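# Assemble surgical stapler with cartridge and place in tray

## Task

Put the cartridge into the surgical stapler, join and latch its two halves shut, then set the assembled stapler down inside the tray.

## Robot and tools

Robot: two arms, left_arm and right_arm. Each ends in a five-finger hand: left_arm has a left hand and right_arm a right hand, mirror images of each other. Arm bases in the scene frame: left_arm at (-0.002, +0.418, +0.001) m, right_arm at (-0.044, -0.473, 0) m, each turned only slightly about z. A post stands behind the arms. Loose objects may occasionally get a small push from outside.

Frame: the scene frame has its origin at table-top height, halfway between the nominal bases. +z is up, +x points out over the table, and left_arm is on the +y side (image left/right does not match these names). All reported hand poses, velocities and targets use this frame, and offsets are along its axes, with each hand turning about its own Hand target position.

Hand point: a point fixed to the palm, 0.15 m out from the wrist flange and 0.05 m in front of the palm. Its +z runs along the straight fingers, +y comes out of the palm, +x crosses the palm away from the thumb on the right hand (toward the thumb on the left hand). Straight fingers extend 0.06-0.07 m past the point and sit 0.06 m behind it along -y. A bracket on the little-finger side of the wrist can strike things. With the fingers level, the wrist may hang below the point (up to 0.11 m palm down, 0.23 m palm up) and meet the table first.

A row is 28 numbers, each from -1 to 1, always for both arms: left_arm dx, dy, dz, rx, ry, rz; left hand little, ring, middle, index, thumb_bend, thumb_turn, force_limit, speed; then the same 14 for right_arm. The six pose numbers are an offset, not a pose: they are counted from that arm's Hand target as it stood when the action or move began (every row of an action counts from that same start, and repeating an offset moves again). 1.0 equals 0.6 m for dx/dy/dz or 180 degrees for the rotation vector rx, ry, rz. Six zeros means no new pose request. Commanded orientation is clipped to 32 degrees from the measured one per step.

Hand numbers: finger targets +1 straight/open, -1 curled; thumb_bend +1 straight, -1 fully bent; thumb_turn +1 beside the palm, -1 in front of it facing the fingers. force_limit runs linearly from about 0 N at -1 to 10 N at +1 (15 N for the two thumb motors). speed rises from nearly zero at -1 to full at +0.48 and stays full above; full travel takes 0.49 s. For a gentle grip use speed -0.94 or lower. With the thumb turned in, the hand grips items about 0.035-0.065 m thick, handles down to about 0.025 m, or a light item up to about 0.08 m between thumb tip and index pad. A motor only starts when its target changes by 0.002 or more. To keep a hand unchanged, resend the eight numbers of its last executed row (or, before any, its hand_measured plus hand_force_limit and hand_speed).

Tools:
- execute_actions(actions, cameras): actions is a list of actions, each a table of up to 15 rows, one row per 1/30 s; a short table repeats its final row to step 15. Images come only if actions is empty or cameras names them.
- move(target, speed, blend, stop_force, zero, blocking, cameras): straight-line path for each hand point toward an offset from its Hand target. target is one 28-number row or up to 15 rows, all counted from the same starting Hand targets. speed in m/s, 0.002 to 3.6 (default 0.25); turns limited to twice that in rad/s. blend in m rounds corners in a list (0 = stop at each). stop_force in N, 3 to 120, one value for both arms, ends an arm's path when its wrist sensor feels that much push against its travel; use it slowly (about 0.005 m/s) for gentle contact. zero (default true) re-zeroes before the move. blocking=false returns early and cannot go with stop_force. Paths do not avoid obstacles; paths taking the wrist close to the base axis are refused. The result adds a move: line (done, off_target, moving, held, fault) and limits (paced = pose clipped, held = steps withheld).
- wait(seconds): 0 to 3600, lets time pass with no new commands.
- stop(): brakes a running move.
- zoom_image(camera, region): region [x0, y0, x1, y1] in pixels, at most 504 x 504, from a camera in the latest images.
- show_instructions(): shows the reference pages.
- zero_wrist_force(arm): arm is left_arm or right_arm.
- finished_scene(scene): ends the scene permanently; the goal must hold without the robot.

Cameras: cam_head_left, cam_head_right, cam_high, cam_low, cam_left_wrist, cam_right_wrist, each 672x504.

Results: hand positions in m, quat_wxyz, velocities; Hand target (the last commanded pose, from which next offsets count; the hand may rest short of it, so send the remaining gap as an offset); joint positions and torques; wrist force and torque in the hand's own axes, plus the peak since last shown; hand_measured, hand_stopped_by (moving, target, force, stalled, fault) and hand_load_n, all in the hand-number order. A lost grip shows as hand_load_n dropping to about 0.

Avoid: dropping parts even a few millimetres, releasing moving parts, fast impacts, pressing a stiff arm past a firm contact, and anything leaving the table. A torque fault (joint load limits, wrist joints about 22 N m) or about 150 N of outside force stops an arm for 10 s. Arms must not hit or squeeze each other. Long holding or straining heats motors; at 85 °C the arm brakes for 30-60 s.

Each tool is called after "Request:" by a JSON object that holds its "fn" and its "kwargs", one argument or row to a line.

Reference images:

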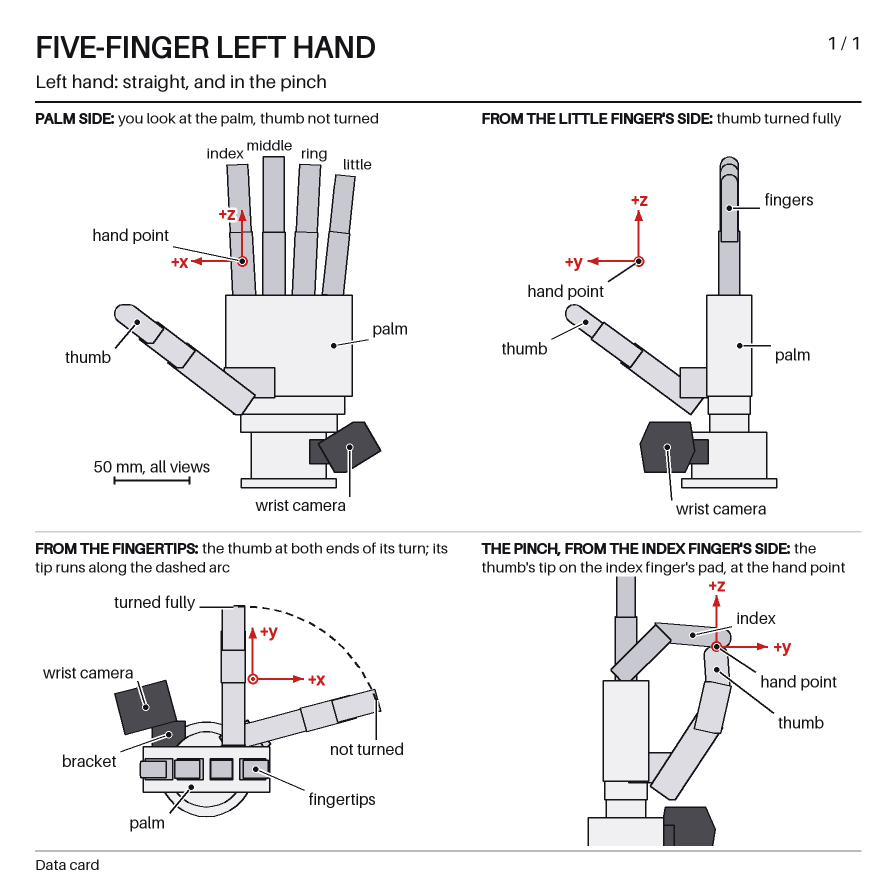

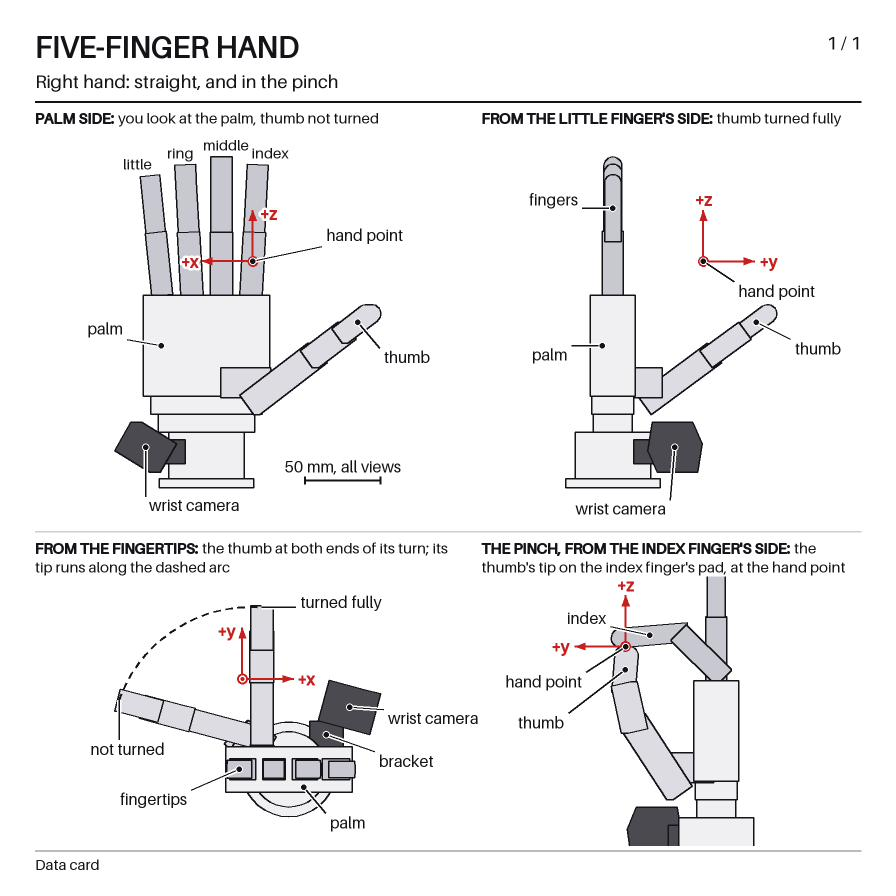

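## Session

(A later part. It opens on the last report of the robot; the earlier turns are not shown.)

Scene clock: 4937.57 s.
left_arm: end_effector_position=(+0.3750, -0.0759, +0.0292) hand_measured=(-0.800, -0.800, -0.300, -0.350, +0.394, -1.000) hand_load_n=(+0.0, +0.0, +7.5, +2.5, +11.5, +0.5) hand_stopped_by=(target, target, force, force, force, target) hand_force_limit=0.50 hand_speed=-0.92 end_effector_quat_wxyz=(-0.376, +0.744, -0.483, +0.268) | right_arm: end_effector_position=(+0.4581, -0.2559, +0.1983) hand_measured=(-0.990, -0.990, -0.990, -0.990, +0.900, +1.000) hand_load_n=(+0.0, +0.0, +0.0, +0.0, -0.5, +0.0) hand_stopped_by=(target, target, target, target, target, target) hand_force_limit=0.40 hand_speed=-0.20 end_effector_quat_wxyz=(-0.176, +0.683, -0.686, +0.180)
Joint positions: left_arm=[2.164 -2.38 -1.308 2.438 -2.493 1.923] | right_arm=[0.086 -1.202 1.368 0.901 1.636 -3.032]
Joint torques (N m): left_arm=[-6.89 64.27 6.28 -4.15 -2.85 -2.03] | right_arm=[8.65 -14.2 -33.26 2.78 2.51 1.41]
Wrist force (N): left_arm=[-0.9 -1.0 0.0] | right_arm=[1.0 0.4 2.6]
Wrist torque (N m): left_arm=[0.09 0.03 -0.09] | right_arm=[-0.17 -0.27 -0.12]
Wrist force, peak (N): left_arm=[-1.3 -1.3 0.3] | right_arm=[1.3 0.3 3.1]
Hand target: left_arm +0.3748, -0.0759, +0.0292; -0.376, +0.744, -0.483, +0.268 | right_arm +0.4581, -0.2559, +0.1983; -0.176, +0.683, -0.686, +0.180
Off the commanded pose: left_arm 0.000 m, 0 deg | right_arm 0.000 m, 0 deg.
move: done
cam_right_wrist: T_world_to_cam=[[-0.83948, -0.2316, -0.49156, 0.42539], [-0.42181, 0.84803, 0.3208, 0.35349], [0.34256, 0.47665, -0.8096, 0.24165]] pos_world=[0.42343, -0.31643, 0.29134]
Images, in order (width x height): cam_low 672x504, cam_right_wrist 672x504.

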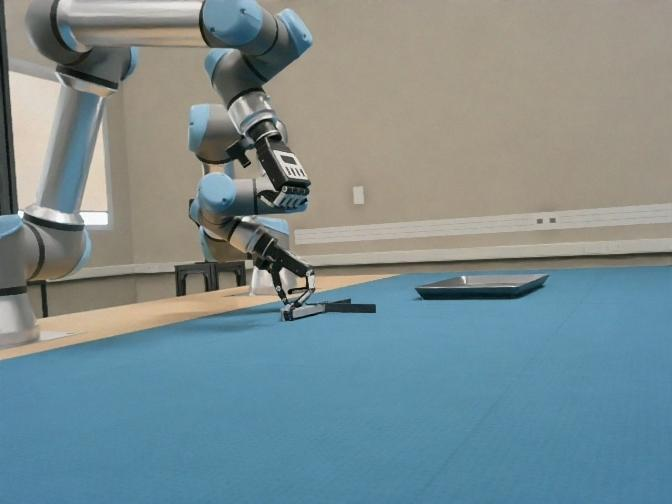

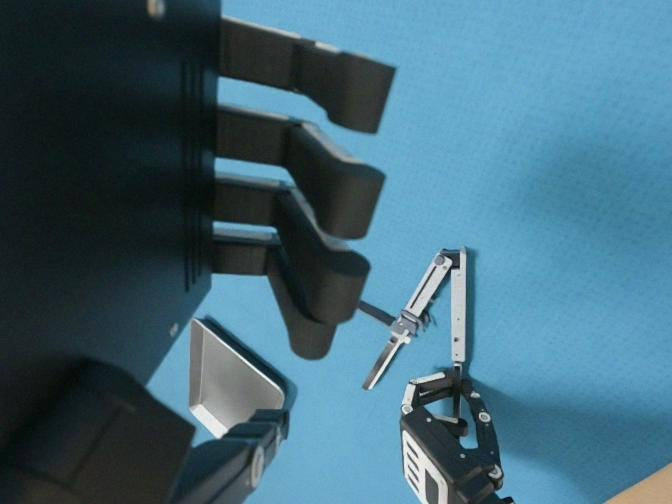

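Request:
{"fn": "move", "kwargs": {
  "target": [
    [0.0063,-0.0167,0,0,0,0,-0.8,-0.8,-0.8,-0.8,0.0,-1,0.5,-0.92,0,0,0,0,0,0,-0.99,-0.99,-0.99,-0.99,0.9,1,0.4,-0.2],
    [-0.035,-0.0167,0,0,0,0,-0.8,-0.8,-0.8,-0.8,0.0,-1,0.5,-0.92,0,0,0,0,0,0,-0.99,-0.99,-0.99,-0.99,0.9,1,0.4,-0.2]
  ],
  "speed": 0.025,
  "stop_force": 5
}}

Request:
{"fn": "move", "kwargs": {
  "target": [0,0,0,0,0,0,-0.8,-0.8,-0.8,-0.8,0.0,-1,0.5,-0.92,0,0.12,0,-0.1222,0,0,-0.99,-0.99,-0.99,-0.99,0.9,1,0.4,-0.2],
  "speed": 0.08,
  "cameras": ["cam_right_wrist","cam_low","cam_head_left"]
}}

Request:
{"fn": "zoom_image", "kwargs": {
  "camera": "cam_right_wrist",
  "region": [380, 150, 500, 270]
}}

Scene clock: 5057.03 s.
left_arm: end_effector_position=(+0.3538, -0.0859, +0.0292) hand_measured=(-0.800, -0.800, -0.300, -0.350, +0.394, -1.000) hand_load_n=(+0.0, +0.0, +7.5, +2.0, +11.0, +1.0) hand_stopped_by=(target, target, force, force, force, target) hand_force_limit=0.50 hand_speed=-0.92 end_effector_quat_wxyz=(-0.376, +0.744, -0.483, +0.268) | right_arm: end_effector_position=(+0.4581, -0.2559, +0.1983) hand_measured=(-0.990, -0.990, -0.990, -0.990, +0.900, +1.000) hand_load_n=(+0.0, +0.0, +0.0, +0.0, +0.0, +0.0) hand_stopped_by=(target, target, target, target, target, target) hand_force_limit=0.40 hand_speed=-0.20 end_effector_quat_wxyz=(-0.176, +0.683, -0.686, +0.180)
Joint positions: left_arm=[2.122 -2.395 -1.296 2.386 -2.505 1.855] | right_arm=[0.086 -1.202 1.368 0.901 1.636 -3.032]
Joint torques (N m): left_arm=[-6.11 64.67 6.5 -4.06 -3.05 -2.29] | right_arm=[8.82 -13.72 -33.31 2.77 2.78 1.35]
Wrist force (N): left_arm=[-0.5 -0.8 -0.1] | right_arm=[1.2 0.3 3.1]
Wrist torque (N m): left_arm=[0.10 0.01 -0.05] | right_arm=[-0.21 -0.31 -0.12]
Wrist force, peak (N): left_arm=[-1.3 -0.9 -0.5] | right_arm=[1.6 0.0 3.1]
Hand target: left_arm +0.3538, -0.0859, +0.0292; -0.376, +0.744, -0.483, +0.268 | right_arm +0.4581, -0.2559, +0.1983; -0.176, +0.683, -0.686, +0.180
Off the commanded pose: left_arm 0.000 m, 0 deg | right_arm 0.000 m, 0 deg.
move: done

Scene clock: 5059.97 s.
left_arm: end_effector_position=(+0.3538, -0.0859, +0.0292) hand_measured=(-0.800, -0.800, -0.300, -0.350, +0.394, -1.000) hand_load_n=(+0.0, +0.0, +8.0, +2.0, +11.0, +1.0) hand_stopped_by=(target, target, force, force, force, target) hand_force_limit=0.50 hand_speed=-0.92 end_effector_quat_wxyz=(-0.376, +0.744, -0.483, +0.268) | right_arm: end_effector_position=(+0.4581, -0.1840, +0.1983) hand_measured=(-0.990, -0.990, -0.990, -0.990, +0.900, +1.000) hand_load_n=(+0.5, +0.0, +0.0, +0.5, -0.5, +0.0) hand_stopped_by=(target, target, target, target, target, target) hand_force_limit=0.40 hand_speed=-0.20 end_effector_quat_wxyz=(-0.043, +0.704, -0.639, +0.307)
Joint positions: left_arm=[2.122 -2.395 -1.296 2.386 -2.505 1.855] | right_arm=[0.409 -0.952 1.042 1.129 2.105 -2.891]
Joint torques (N m): left_arm=[-7.73 64.14 6.53 -4.21 -3.01 -2.2] | right_arm=[8.1 -20.66 -32.68 3.41 3.7 1.72]
Wrist force (N): left_arm=[-0.7 -0.5 0.0] | right_arm=[0.4 0.1 2.9]
Wrist torque (N m): left_arm=[0.13 0.03 -0.07] | right_arm=[-0.23 -0.20 -0.17]
Wrist force, peak (N): left_arm=[-0.6 -1.0 0.0] | right_arm=[1.2 0.2 3.3]
Hand target: left_arm +0.3538, -0.0859, +0.0292; -0.376, +0.744, -0.483, +0.268 | right_arm +0.4581, -0.1839, +0.1983; -0.043, +0.704, -0.639, +0.307
Off the commanded pose: left_arm 0.000 m, 0 deg | right_arm 0.000 m, 0 deg.
move: done
cam_right_wrist: T_world_to_cam=[[-0.83948, -0.39878, -0.36911, 0.38704], [-0.42182, 0.90646, -0.01997, 0.3708], [0.34254, 0.13894, -0.92917, 0.169]] pos_world=[0.42343, -0.20526, 0.30729]
Images, in order (width x height): cam_head_left 672x504, cam_low 672x504, cam_right_wrist 672x504.

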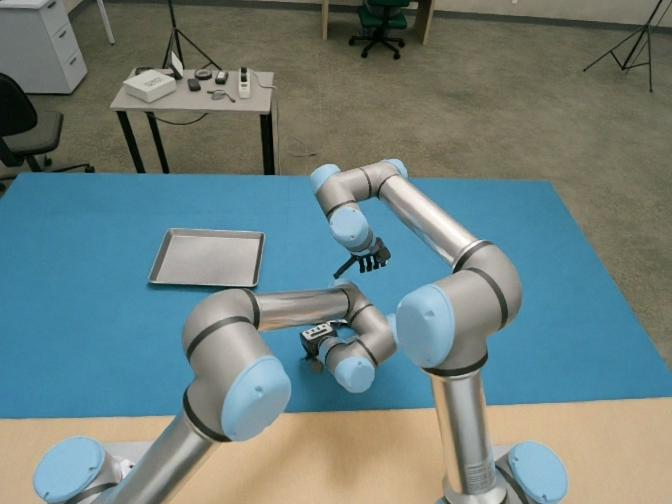

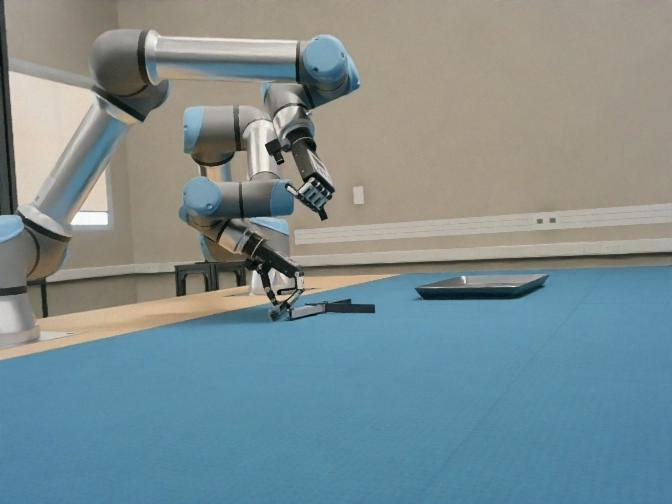

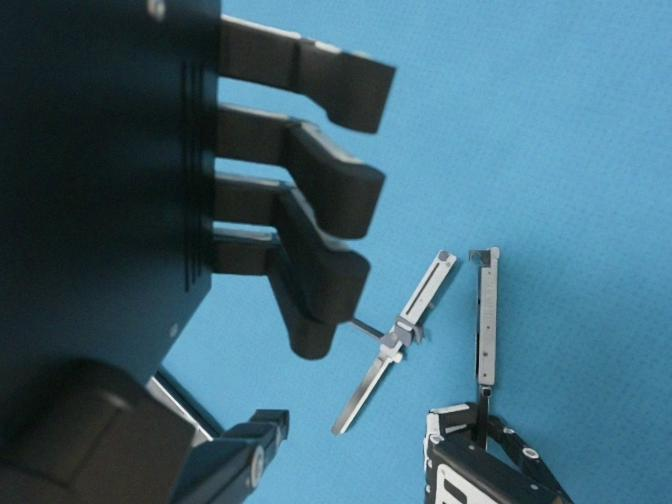

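Scaled by 4.200 from the camera's image (finer frame: 960x720).

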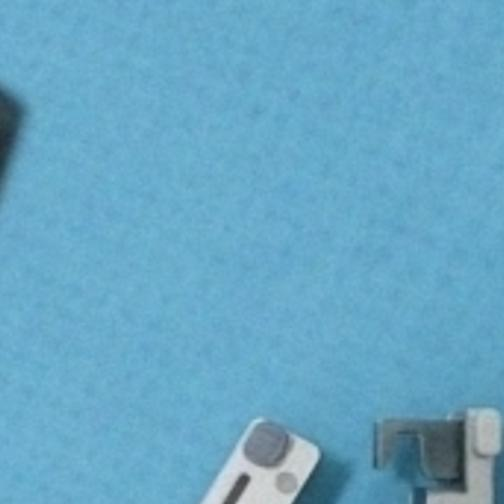

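Excellent view. Zoom properly.

Request:
{"fn": "zoom_image", "kwargs": {
  "camera": "cam_right_wrist",
  "region": [430, 235, 505, 310]
}}

Request:
{"fn": "zoom_image", "kwargs": {
  "camera": "cam_right_wrist",
  "region": [325, 240, 525, 440]
}}

Scaled by 6.720 from the camera's image (finer frame: 960x720).

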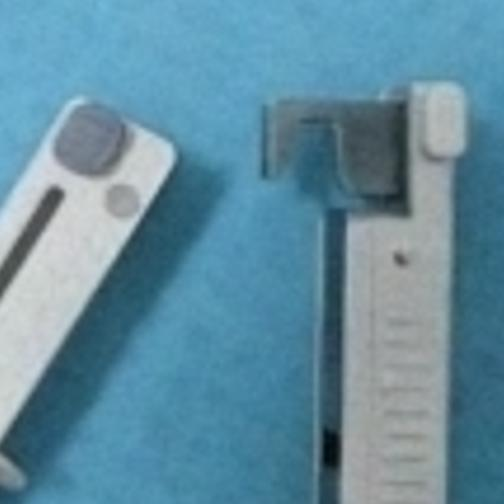

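Scaled by 2.520 from the camera's image (finer frame: 960x720).

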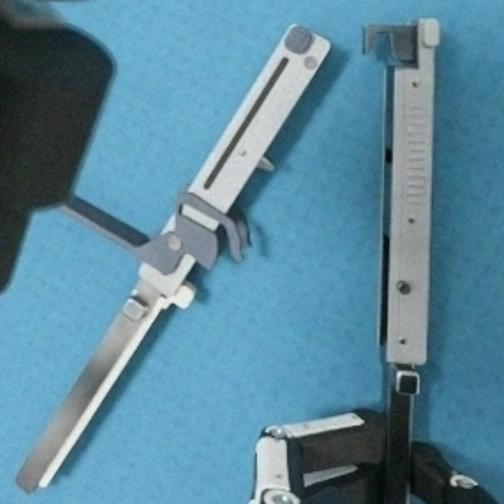

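Request:
{"fn": "zoom_image", "kwargs": {
  "camera": "cam_right_wrist",
  "region": [462, 240, 507, 285]
}}

Request:
{"fn": "zoom_image", "kwargs": {
  "camera": "cam_low",
  "region": [260, 285, 320, 330]
}}

Scaled by 11.200 from the camera's image (finer frame: 960x720).

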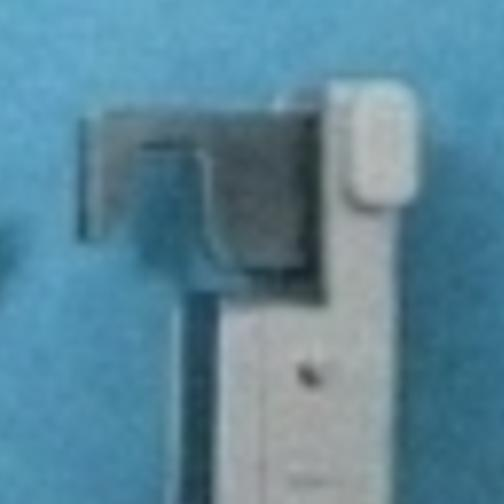

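Scaled by 8.400 from the camera's image (finer frame: 960x720).

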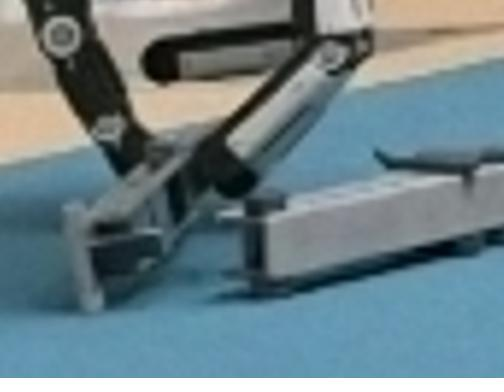

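Request:
{"fn": "move", "kwargs": {
  "target": [0.0532,0.0288,-0.0017,-0.0109,0.0403,-0.0882,-0.8,-0.8,-0.8,-0.8,0.0,-1,0.5,-0.92,0,0,0,0,0,0,-0.99,-0.99,-0.99,-0.99,0.9,1,0.4,-0.2],
  "speed": 0.025,
  "stop_force": 6,
  "cameras": ["cam_right_wrist","cam_low"]
}}

Request:
{"fn": "zoom_image", "kwargs": {
  "camera": "cam_right_wrist",
  "region": [430, 235, 500, 305]
}}

Request:
{"fn": "zoom_image", "kwargs": {
  "camera": "cam_right_wrist",
  "region": [325, 240, 525, 440]
}}

Request:
{"fn": "zoom_image", "kwargs": {
  "camera": "cam_low",
  "region": [260, 270, 340, 330]
}}

Scene clock: 5245.80 s.
left_arm: end_effector_position=(+0.3858, -0.0687, +0.0282) hand_measured=(-0.800, -0.800, -0.300, -0.350, +0.394, -1.000) hand_load_n=(+0.0, +0.0, +7.5, +3.0, +11.5, +1.0) hand_stopped_by=(target, target, force, force, force, target) hand_force_limit=0.50 hand_speed=-0.92 end_effector_quat_wxyz=(-0.292, +0.692, -0.599, +0.278) | right_arm: end_effector_position=(+0.4581, -0.1839, +0.1983) hand_measured=(-0.990, -0.990, -0.990, -0.990, +0.900, +1.000) hand_load_n=(+0.0, +0.0, +0.0, +0.0, +0.0, +0.0) hand_stopped_by=(target, target, target, target, target, target) hand_force_limit=0.40 hand_speed=-0.20 end_effector_quat_wxyz=(-0.043, +0.704, -0.639, +0.307)
Joint positions: left_arm=[2.286 -2.222 -1.474 2.701 -2.206 2.353] | right_arm=[0.409 -0.952 1.042 1.13 2.106 -2.89]
Joint torques (N m): left_arm=[10.04 59.36 7.59 0.11 0.4 2.33] | right_arm=[10.03 -22.32 -33.38 3.27 3.6 1.54]
Wrist force (N): left_arm=[-0.8 -0.1 0.4] | right_arm=[0.4 -0.2 3.3]
Wrist torque (N m): left_arm=[0.11 0.01 -0.09] | right_arm=[-0.30 -0.21 -0.19]
Wrist force, peak (N): left_arm=[-0.6 -1.0 -0.2] | right_arm=[0.6 0.0 3.4]
Hand target: left_arm +0.3858, -0.0687, +0.0282; -0.292, +0.692, -0.599, +0.278 | right_arm +0.4581, -0.1839, +0.1983; -0.043, +0.704, -0.639, +0.307
Off the commanded pose: left_arm 0.000 m, 0 deg | right_arm 0.000 m, 0 deg.
move: done
cam_right_wrist: T_world_to_cam=[[-0.83948, -0.39886, -0.36903, 0.38699], [-0.42182, 0.90646, -0.02016, 0.37086], [0.34255, 0.13874, -0.9292, 0.16896]] pos_world=[0.42343, -0.20526, 0.30729]
Images, in order (width x height): cam_low 672x504, cam_right_wrist 672x504.

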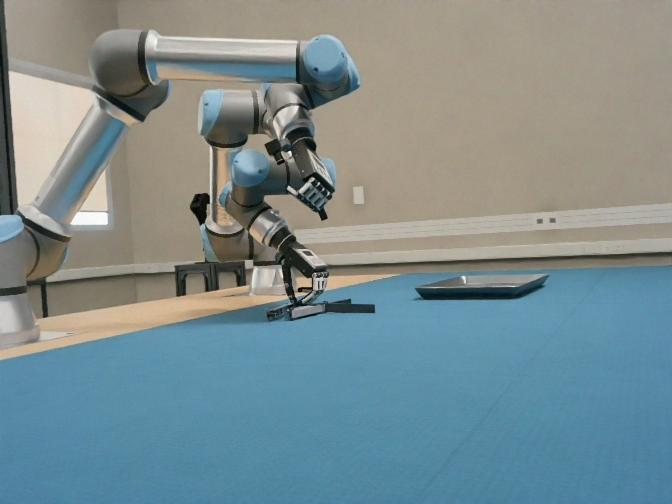

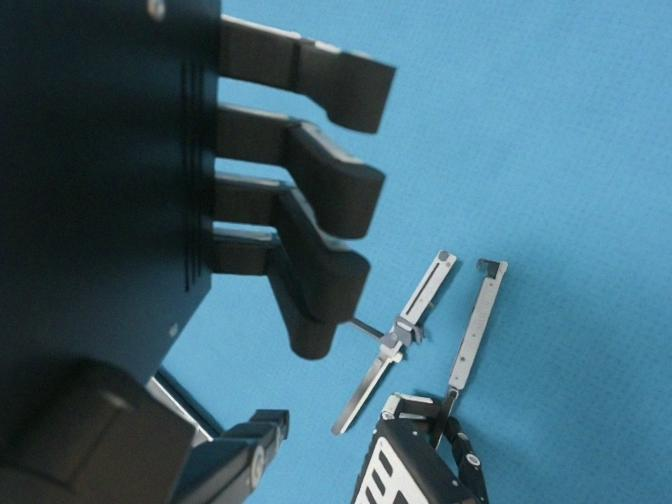

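Scaled by 7.200 from the camera's image (finer frame: 960x720).

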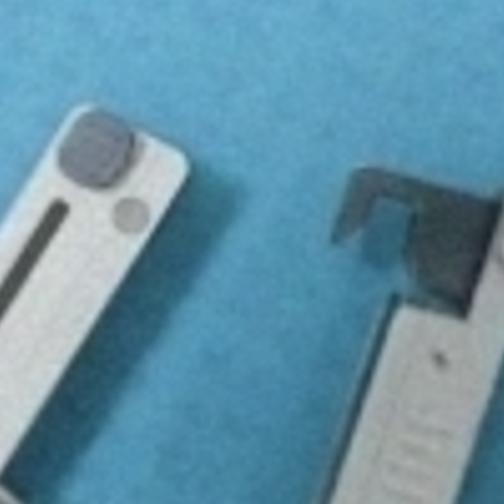

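Scaled by 2.520 from the camera's image (finer frame: 960x720).

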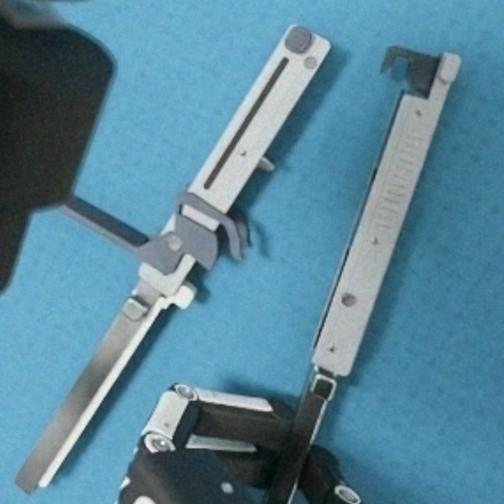

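Scaled by 6.300 from the camera's image (finer frame: 960x720).

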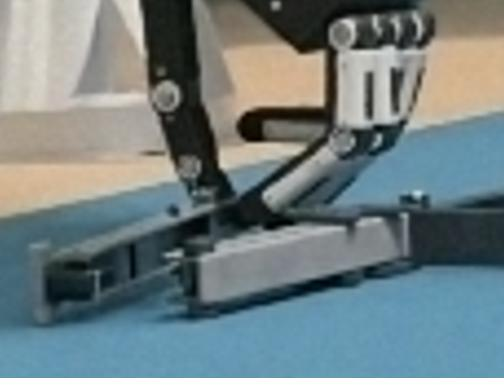

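Request:
{"fn": "move", "kwargs": {
  "target": [0.035,0.0045,0,0,0,0,-0.8,-0.8,-0.8,-0.8,0.0,-1,0.5,-0.92,0,0,0,0,0,0,-0.99,-0.99,-0.99,-0.99,0.9,1,0.4,-0.2],
  "speed": 0.025,
  "stop_force": 4,
  "cameras": ["cam_right_wrist","cam_low"]
}}

Request:
{"fn": "zoom_image", "kwargs": {
  "camera": "cam_right_wrist",
  "region": [430, 235, 490, 295]
}}

Request:
{"fn": "zoom_image", "kwargs": {
  "camera": "cam_right_wrist",
  "region": [325, 240, 525, 440]
}}

Request:
{"fn": "zoom_image", "kwargs": {
  "camera": "cam_low",
  "region": [260, 270, 340, 330]
}}

Scene clock: 5268.07 s.
left_arm: end_effector_position=(+0.4068, -0.0660, +0.0282) hand_measured=(-0.800, -0.800, -0.300, -0.350, +0.394, -1.000) hand_load_n=(+0.0, +0.0, +8.0, +3.5, +11.5, +1.0) hand_stopped_by=(target, target, force, force, force, target) hand_force_limit=0.50 hand_speed=-0.92 end_effector_quat_wxyz=(-0.292, +0.692, -0.599, +0.278) | right_arm: end_effector_position=(+0.4581, -0.1839, +0.1983) hand_measured=(-0.990, -0.990, -0.990, -0.990, +0.900, +1.000) hand_load_n=(+0.0, +0.0, +0.0, -0.5, +0.0, +0.0) hand_stopped_by=(target, target, target, target, target, target) hand_force_limit=0.40 hand_speed=-0.20 end_effector_quat_wxyz=(-0.043, +0.704, -0.639, +0.307)
Joint positions: left_arm=[2.319 -2.234 -1.448 2.707 -2.188 2.388] | right_arm=[0.409 -0.952 1.042 1.13 2.106 -2.89]
Joint torques (N m): left_arm=[10.44 21.02 27.52 0.1 0.46 2.41] | right_arm=[8.6 -21.77 -34.16 3.32 3.53 1.6]
Wrist force (N): left_arm=[-0.7 -0.2 0.1] | right_arm=[0.3 0.2 2.9]
Wrist torque (N m): left_arm=[0.11 -0.01 -0.08] | right_arm=[-0.20 -0.18 -0.18]
Wrist force, peak (N): left_arm=[-0.9 -0.3 0.4] | right_arm=[0.7 0.5 3.4]
Hand target: left_arm +0.4068, -0.0660, +0.0282; -0.292, +0.692, -0.599, +0.278 | right_arm +0.4581, -0.1839, +0.1983; -0.043, +0.704, -0.639, +0.307
Off the commanded pose: left_arm 0.000 m, 0 deg | right_arm 0.000 m, 0 deg.
move: done
cam_right_wrist: T_world_to_cam=[[-0.83948, -0.39886, -0.36903, 0.38699], [-0.42182, 0.90646, -0.02016, 0.37086], [0.34255, 0.13874, -0.9292, 0.16896]] pos_world=[0.42343, -0.20526, 0.30729]
Images, in order (width x height): cam_low 672x504, cam_right_wrist 672x504.

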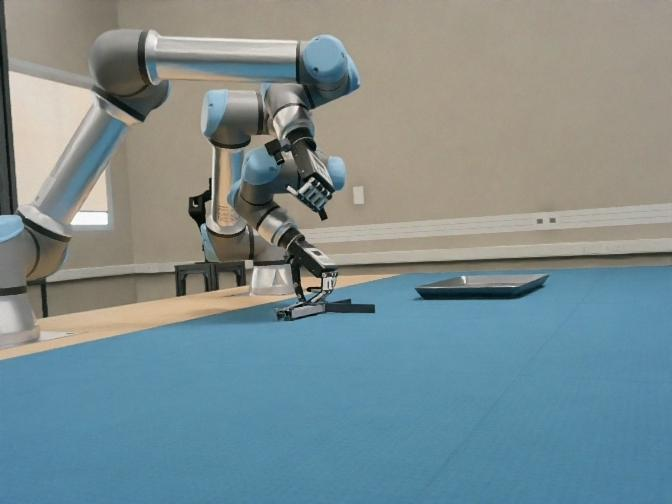

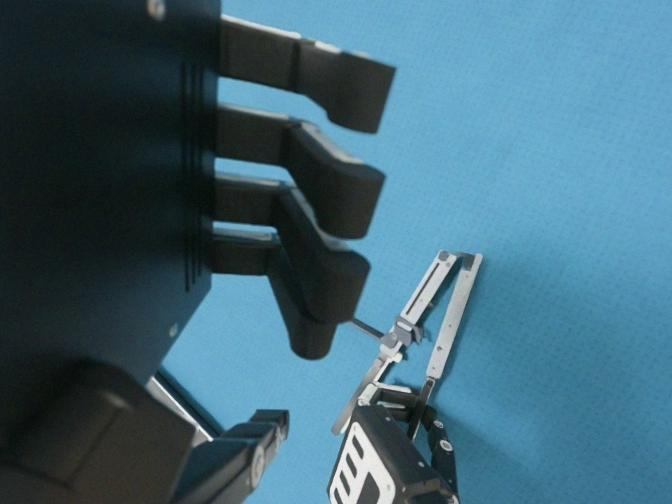

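Scaled by 8.400 from the camera's image (finer frame: 960x720).

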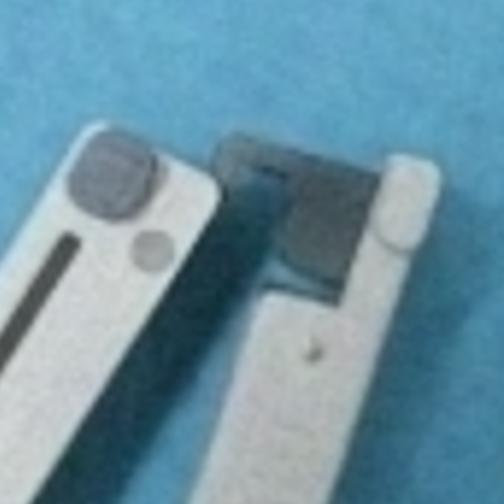

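Scaled by 2.520 from the camera's image (finer frame: 960x720).

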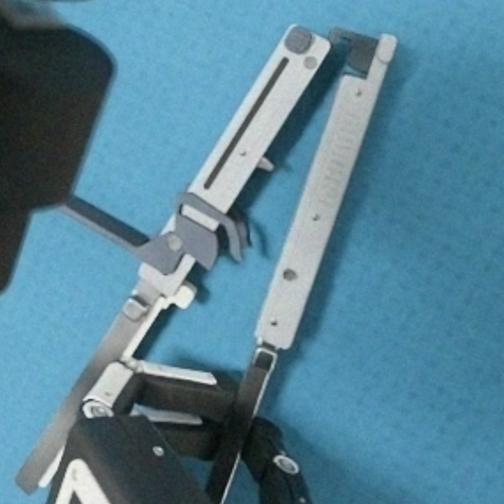

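Scaled by 6.300 from the camera's image (finer frame: 960x720).

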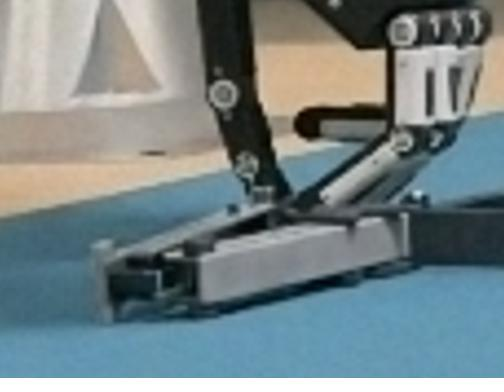

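Request:
{"fn": "move", "kwargs": {
  "target": [0.012,0.0015,0,0,0,0,-0.8,-0.8,-0.8,-0.8,0.0,-1,0.5,-0.92,0,0,0,0,0,0,-0.99,-0.99,-0.99,-0.99,0.9,1,0.4,-0.2],
  "speed": 0.02,
  "stop_force": 3,
  "cameras": ["cam_right_wrist","cam_low"]
}}

Request:
{"fn": "zoom_image", "kwargs": {
  "camera": "cam_right_wrist",
  "region": [430, 235, 490, 295]
}}

Request:
{"fn": "zoom_image", "kwargs": {
  "camera": "cam_right_wrist",
  "region": [325, 240, 525, 440]
}}

Scene clock: 5280.40 s.
left_arm: end_effector_position=(+0.4140, -0.0651, +0.0282) hand_measured=(-0.800, -0.800, -0.300, -0.350, +0.394, -1.000) hand_load_n=(+0.5, +0.0, +7.5, +3.5, +11.0, +1.0) hand_stopped_by=(target, target, force, force, force, target) hand_force_limit=0.50 hand_speed=-0.92 end_effector_quat_wxyz=(-0.292, +0.692, -0.599, +0.278) | right_arm: end_effector_position=(+0.4581, -0.1839, +0.1983) hand_measured=(-0.990, -0.990, -0.990, -0.990, +0.900, +1.000) hand_load_n=(+0.0, +0.0, +0.0, +0.0, +0.0, +0.0) hand_stopped_by=(target, target, target, target, target, target) hand_force_limit=0.40 hand_speed=-0.20 end_effector_quat_wxyz=(-0.043, +0.704, -0.639, +0.307)
Joint positions: left_arm=[2.33 -2.238 -1.439 2.708 -2.181 2.399] | right_arm=[0.409 -0.952 1.042 1.13 2.106 -2.89]
Joint torques (N m): left_arm=[10.45 21.84 27.74 0.32 0.56 2.49] | right_arm=[8.75 -21.89 -33.29 3.2 3.55 1.46]
Wrist force (N): left_arm=[-0.8 -0.3 0.3] | right_arm=[0.1 -0.2 3.0]
Wrist torque (N m): left_arm=[0.09 0.01 -0.08] | right_arm=[-0.27 -0.16 -0.20]
Wrist force, peak (N): left_arm=[-0.9 -0.4 0.4] | right_arm=[0.5 0.2 3.4]
Hand target: left_arm +0.4140, -0.0651, +0.0282; -0.292, +0.692, -0.599, +0.278 | right_arm +0.4581, -0.1839, +0.1983; -0.043, +0.704, -0.639, +0.307
Off the commanded pose: left_arm 0.000 m, 0 deg | right_arm 0.000 m, 0 deg.
move: done
cam_right_wrist: T_world_to_cam=[[-0.83948, -0.39886, -0.36903, 0.38699], [-0.42182, 0.90646, -0.02016, 0.37086], [0.34255, 0.13874, -0.9292, 0.16896]] pos_world=[0.42343, -0.20526, 0.30729]
Images, in order (width x height): cam_low 672x504, cam_right_wrist 672x504.

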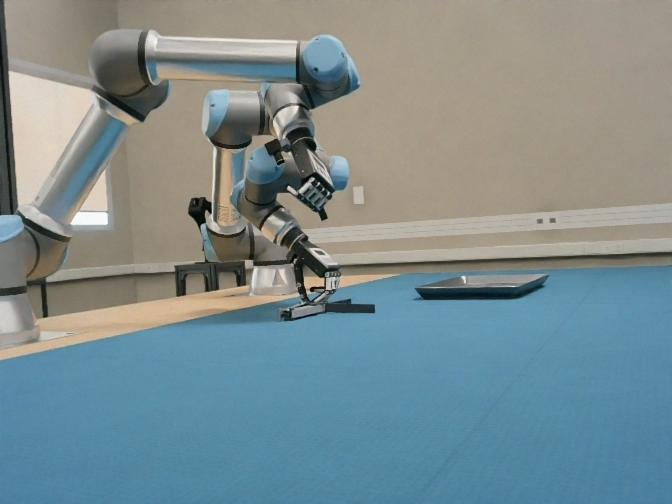

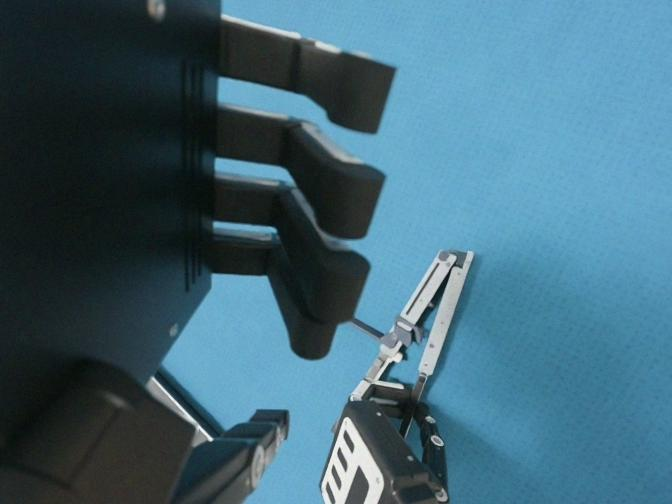

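Scaled by 8.400 from the camera's image (finer frame: 960x720).

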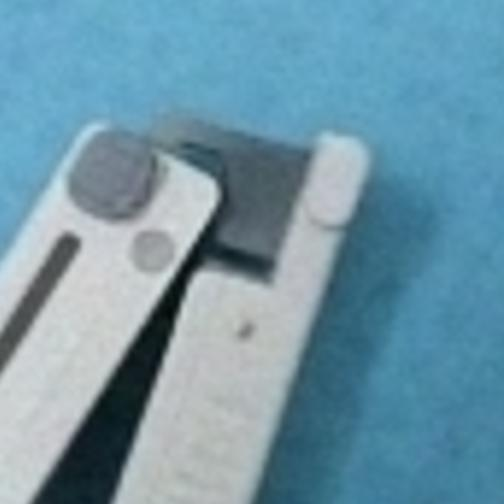

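Scaled by 2.520 from the camera's image (finer frame: 960x720).

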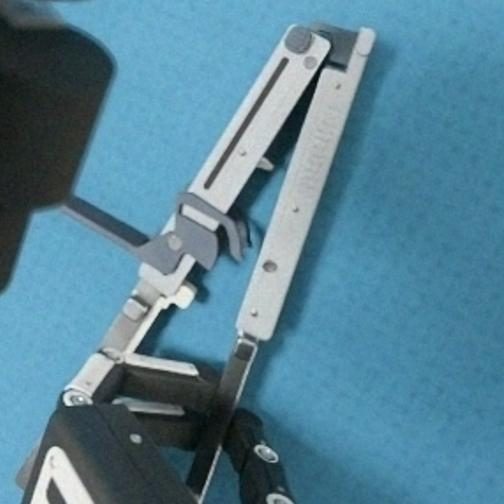

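Request:
{"fn": "move", "kwargs": {
  "target": [
    [0.0018,0,0,0,0,0,-0.8,-0.8,-0.8,-0.8,0.0,-1,0.5,-0.92,0,0,0,0,0,0,-0.99,-0.99,-0.99,-0.99,0.9,1,0.4,-0.2],
    [0.0006,0.0083,0,0,0,0,-0.8,-0.8,-0.8,-0.8,0.0,-1,0.5,-0.92,0,0,0,0,0,0,-0.99,-0.99,-0.99,-0.99,0.9,1,0.4,-0.2]
  ],
  "speed": 0.015,
  "stop_force": 3,
  "cameras": ["cam_right_wrist","cam_low"]
}}

Request:
{"fn": "zoom_image", "kwargs": {
  "camera": "cam_right_wrist",
  "region": [430, 235, 490, 295]
}}

Request:
{"fn": "zoom_image", "kwargs": {
  "camera": "cam_right_wrist",
  "region": [325, 240, 525, 440]
}}

Scene clock: 5298.70 s.
left_arm: end_effector_position=(+0.4143, -0.0601, +0.0282) hand_measured=(-0.800, -0.800, -0.300, -0.350, +0.394, -1.000) hand_load_n=(+0.0, +0.0, +7.5, +3.5, +11.0, +0.5) hand_stopped_by=(target, target, force, force, force, target) hand_force_limit=0.50 hand_speed=-0.92 end_effector_quat_wxyz=(-0.292, +0.692, -0.599, +0.278) | right_arm: end_effector_position=(+0.4581, -0.1839, +0.1983) hand_measured=(-0.990, -0.990, -0.990, -0.990, +0.900, +1.000) hand_load_n=(+0.0, +0.0, +0.0, +0.0, +0.0, -0.5) hand_stopped_by=(target, target, target, target, target, target) hand_force_limit=0.40 hand_speed=-0.20 end_effector_quat_wxyz=(-0.043, +0.704, -0.639, +0.307)
Joint positions: left_arm=[2.338 -2.229 -1.455 2.719 -2.177 2.407] | right_arm=[0.409 -0.952 1.042 1.13 2.106 -2.89]
Joint torques (N m): left_arm=[9.91 59.3 7.93 0.29 0.53 2.23] | right_arm=[8.78 -21.55 -33.71 3.27 3.59 1.45]
Wrist force (N): left_arm=[-0.8 -0.2 0.1] | right_arm=[0.8 0.1 3.1]
Wrist torque (N m): left_arm=[0.12 0.00 -0.09] | right_arm=[-0.23 -0.27 -0.15]
Wrist force, peak (N): left_arm=[-0.9 -0.2 0.3] | right_arm=[0.7 -0.2 3.5]
Hand target: left_arm +0.4143, -0.0601, +0.0282; -0.292, +0.692, -0.599, +0.278 | right_arm +0.4581, -0.1839, +0.1983; -0.043, +0.704, -0.639, +0.307
Off the commanded pose: left_arm 0.000 m, 0 deg | right_arm 0.000 m, 0 deg.
move: done
cam_right_wrist: T_world_to_cam=[[-0.83948, -0.39886, -0.36903, 0.38699], [-0.42182, 0.90646, -0.02016, 0.37086], [0.34255, 0.13874, -0.9292, 0.16896]] pos_world=[0.42343, -0.20526, 0.30729]
Images, in order (width x height): cam_low 672x504, cam_right_wrist 672x504.

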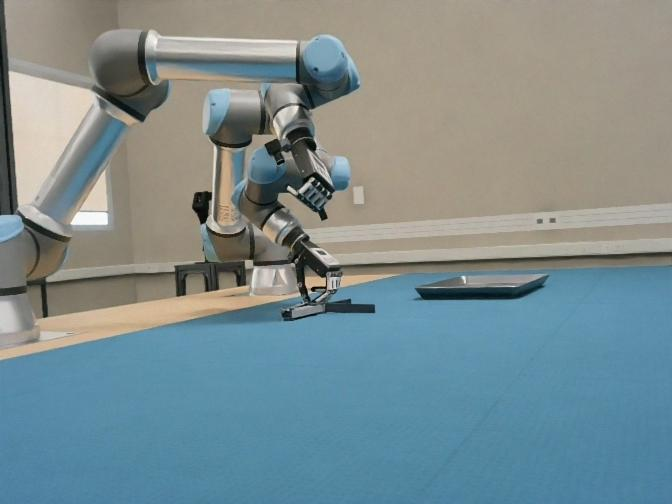

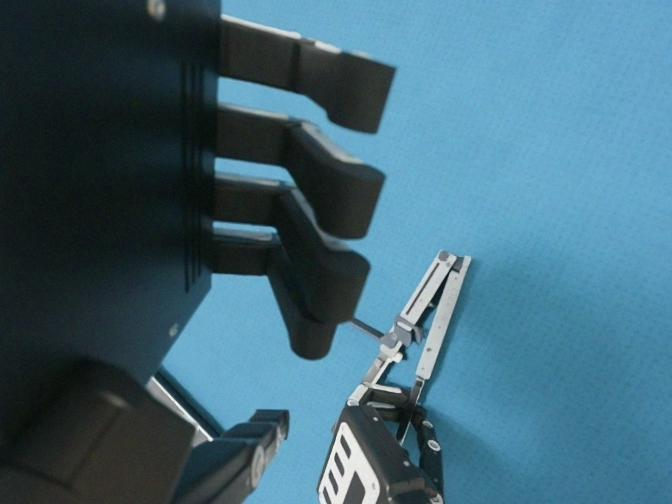

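Scaled by 8.400 from the camera's image (finer frame: 960x720).

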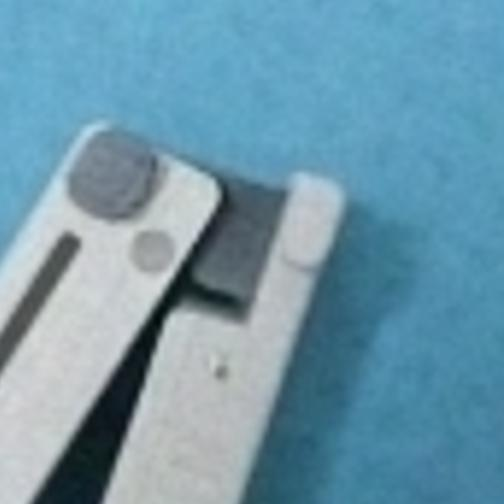

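Scaled by 2.520 from the camera's image (finer frame: 960x720).

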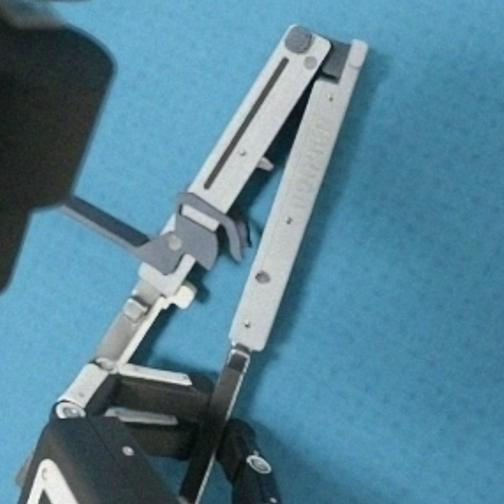

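Request:
{"fn": "move", "kwargs": {
  "target": [-0.0009,0.0073,0,0,0,0,-0.8,-0.8,-0.8,-0.8,0.0,-1,0.5,-0.92,0,0,0,0,0,0,-0.99,-0.99,-0.99,-0.99,0.9,1,0.4,-0.2],
  "speed": 0.01,
  "stop_force": 3,
  "cameras": ["cam_right_wrist","cam_low"]
}}

Request:
{"fn": "zoom_image", "kwargs": {
  "camera": "cam_right_wrist",
  "region": [430, 235, 490, 295]
}}

Request:
{"fn": "zoom_image", "kwargs": {
  "camera": "cam_low",
  "region": [260, 270, 340, 330]
}}

Scene clock: 5308.67 s.
left_arm: end_effector_position=(+0.4138, -0.0557, +0.0282) hand_measured=(-0.800, -0.800, -0.300, -0.350, +0.394, -1.000) hand_load_n=(+0.0, +0.0, +7.5, +3.0, +11.0, +1.0) hand_stopped_by=(target, target, force, force, force, target) hand_force_limit=0.50 hand_speed=-0.92 end_effector_quat_wxyz=(-0.292, +0.692, -0.599, +0.278) | right_arm: end_effector_position=(+0.4581, -0.1839, +0.1983) hand_measured=(-0.990, -0.990, -0.990, -0.990, +0.900, +1.000) hand_load_n=(+0.0, +0.0, +0.5, +0.5, +0.0, +0.0) hand_stopped_by=(target, target, target, target, target, target) hand_force_limit=0.40 hand_speed=-0.20 end_effector_quat_wxyz=(-0.043, +0.704, -0.639, +0.307)
Joint positions: left_arm=[2.343 -2.219 -1.47 2.728 -2.174 2.412] | right_arm=[0.409 -0.952 1.042 1.13 2.106 -2.89]
Joint torques (N m): left_arm=[9.97 59.61 7.42 0.16 0.55 2.43] | right_arm=[9.11 -21.72 -33.45 2.97 3.67 1.31]
Wrist force (N): left_arm=[-0.8 -0.2 0.2] | right_arm=[0.4 0.0 3.1]
Wrist torque (N m): left_arm=[0.11 0.01 -0.09] | right_arm=[-0.25 -0.19 -0.18]
Wrist force, peak (N): left_arm=[-1.0 -0.1 0.4] | right_arm=[0.7 -0.4 3.4]
Hand target: left_arm +0.4138, -0.0557, +0.0282; -0.292, +0.692, -0.599, +0.278 | right_arm +0.4581, -0.1839, +0.1983; -0.043, +0.704, -0.639, +0.307
Off the commanded pose: left_arm 0.000 m, 0 deg | right_arm 0.000 m, 0 deg.
move: done
cam_right_wrist: T_world_to_cam=[[-0.83948, -0.39886, -0.36903, 0.38699], [-0.42182, 0.90646, -0.02016, 0.37086], [0.34255, 0.13874, -0.9292, 0.16896]] pos_world=[0.42343, -0.20526, 0.30729]
Images, in order (width x height): cam_low 672x504, cam_right_wrist 672x504.

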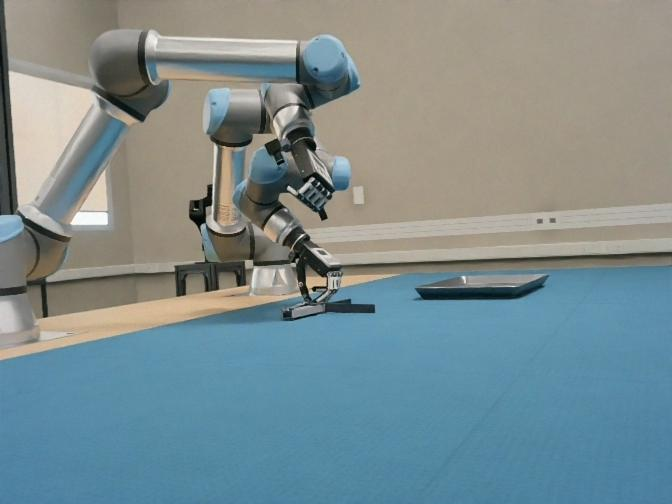

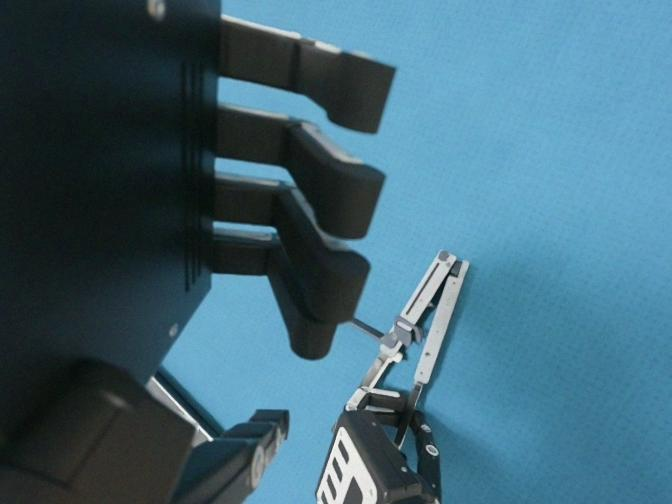

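Scaled by 8.400 from the camera's image (finer frame: 960x720).

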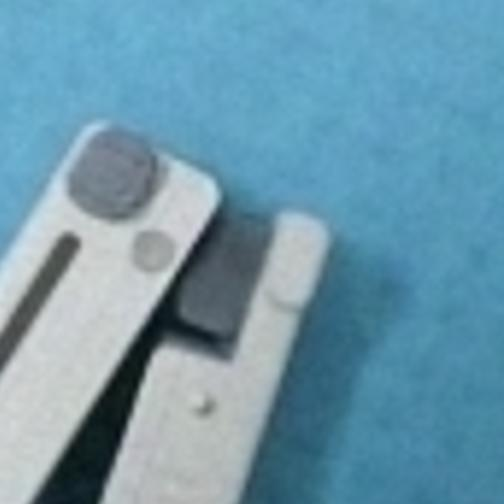

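Scaled by 6.300 from the camera's image (finer frame: 960x720).

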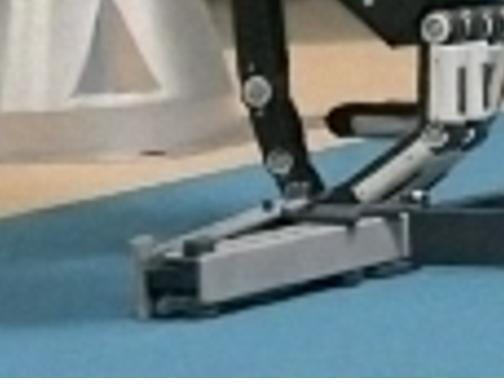

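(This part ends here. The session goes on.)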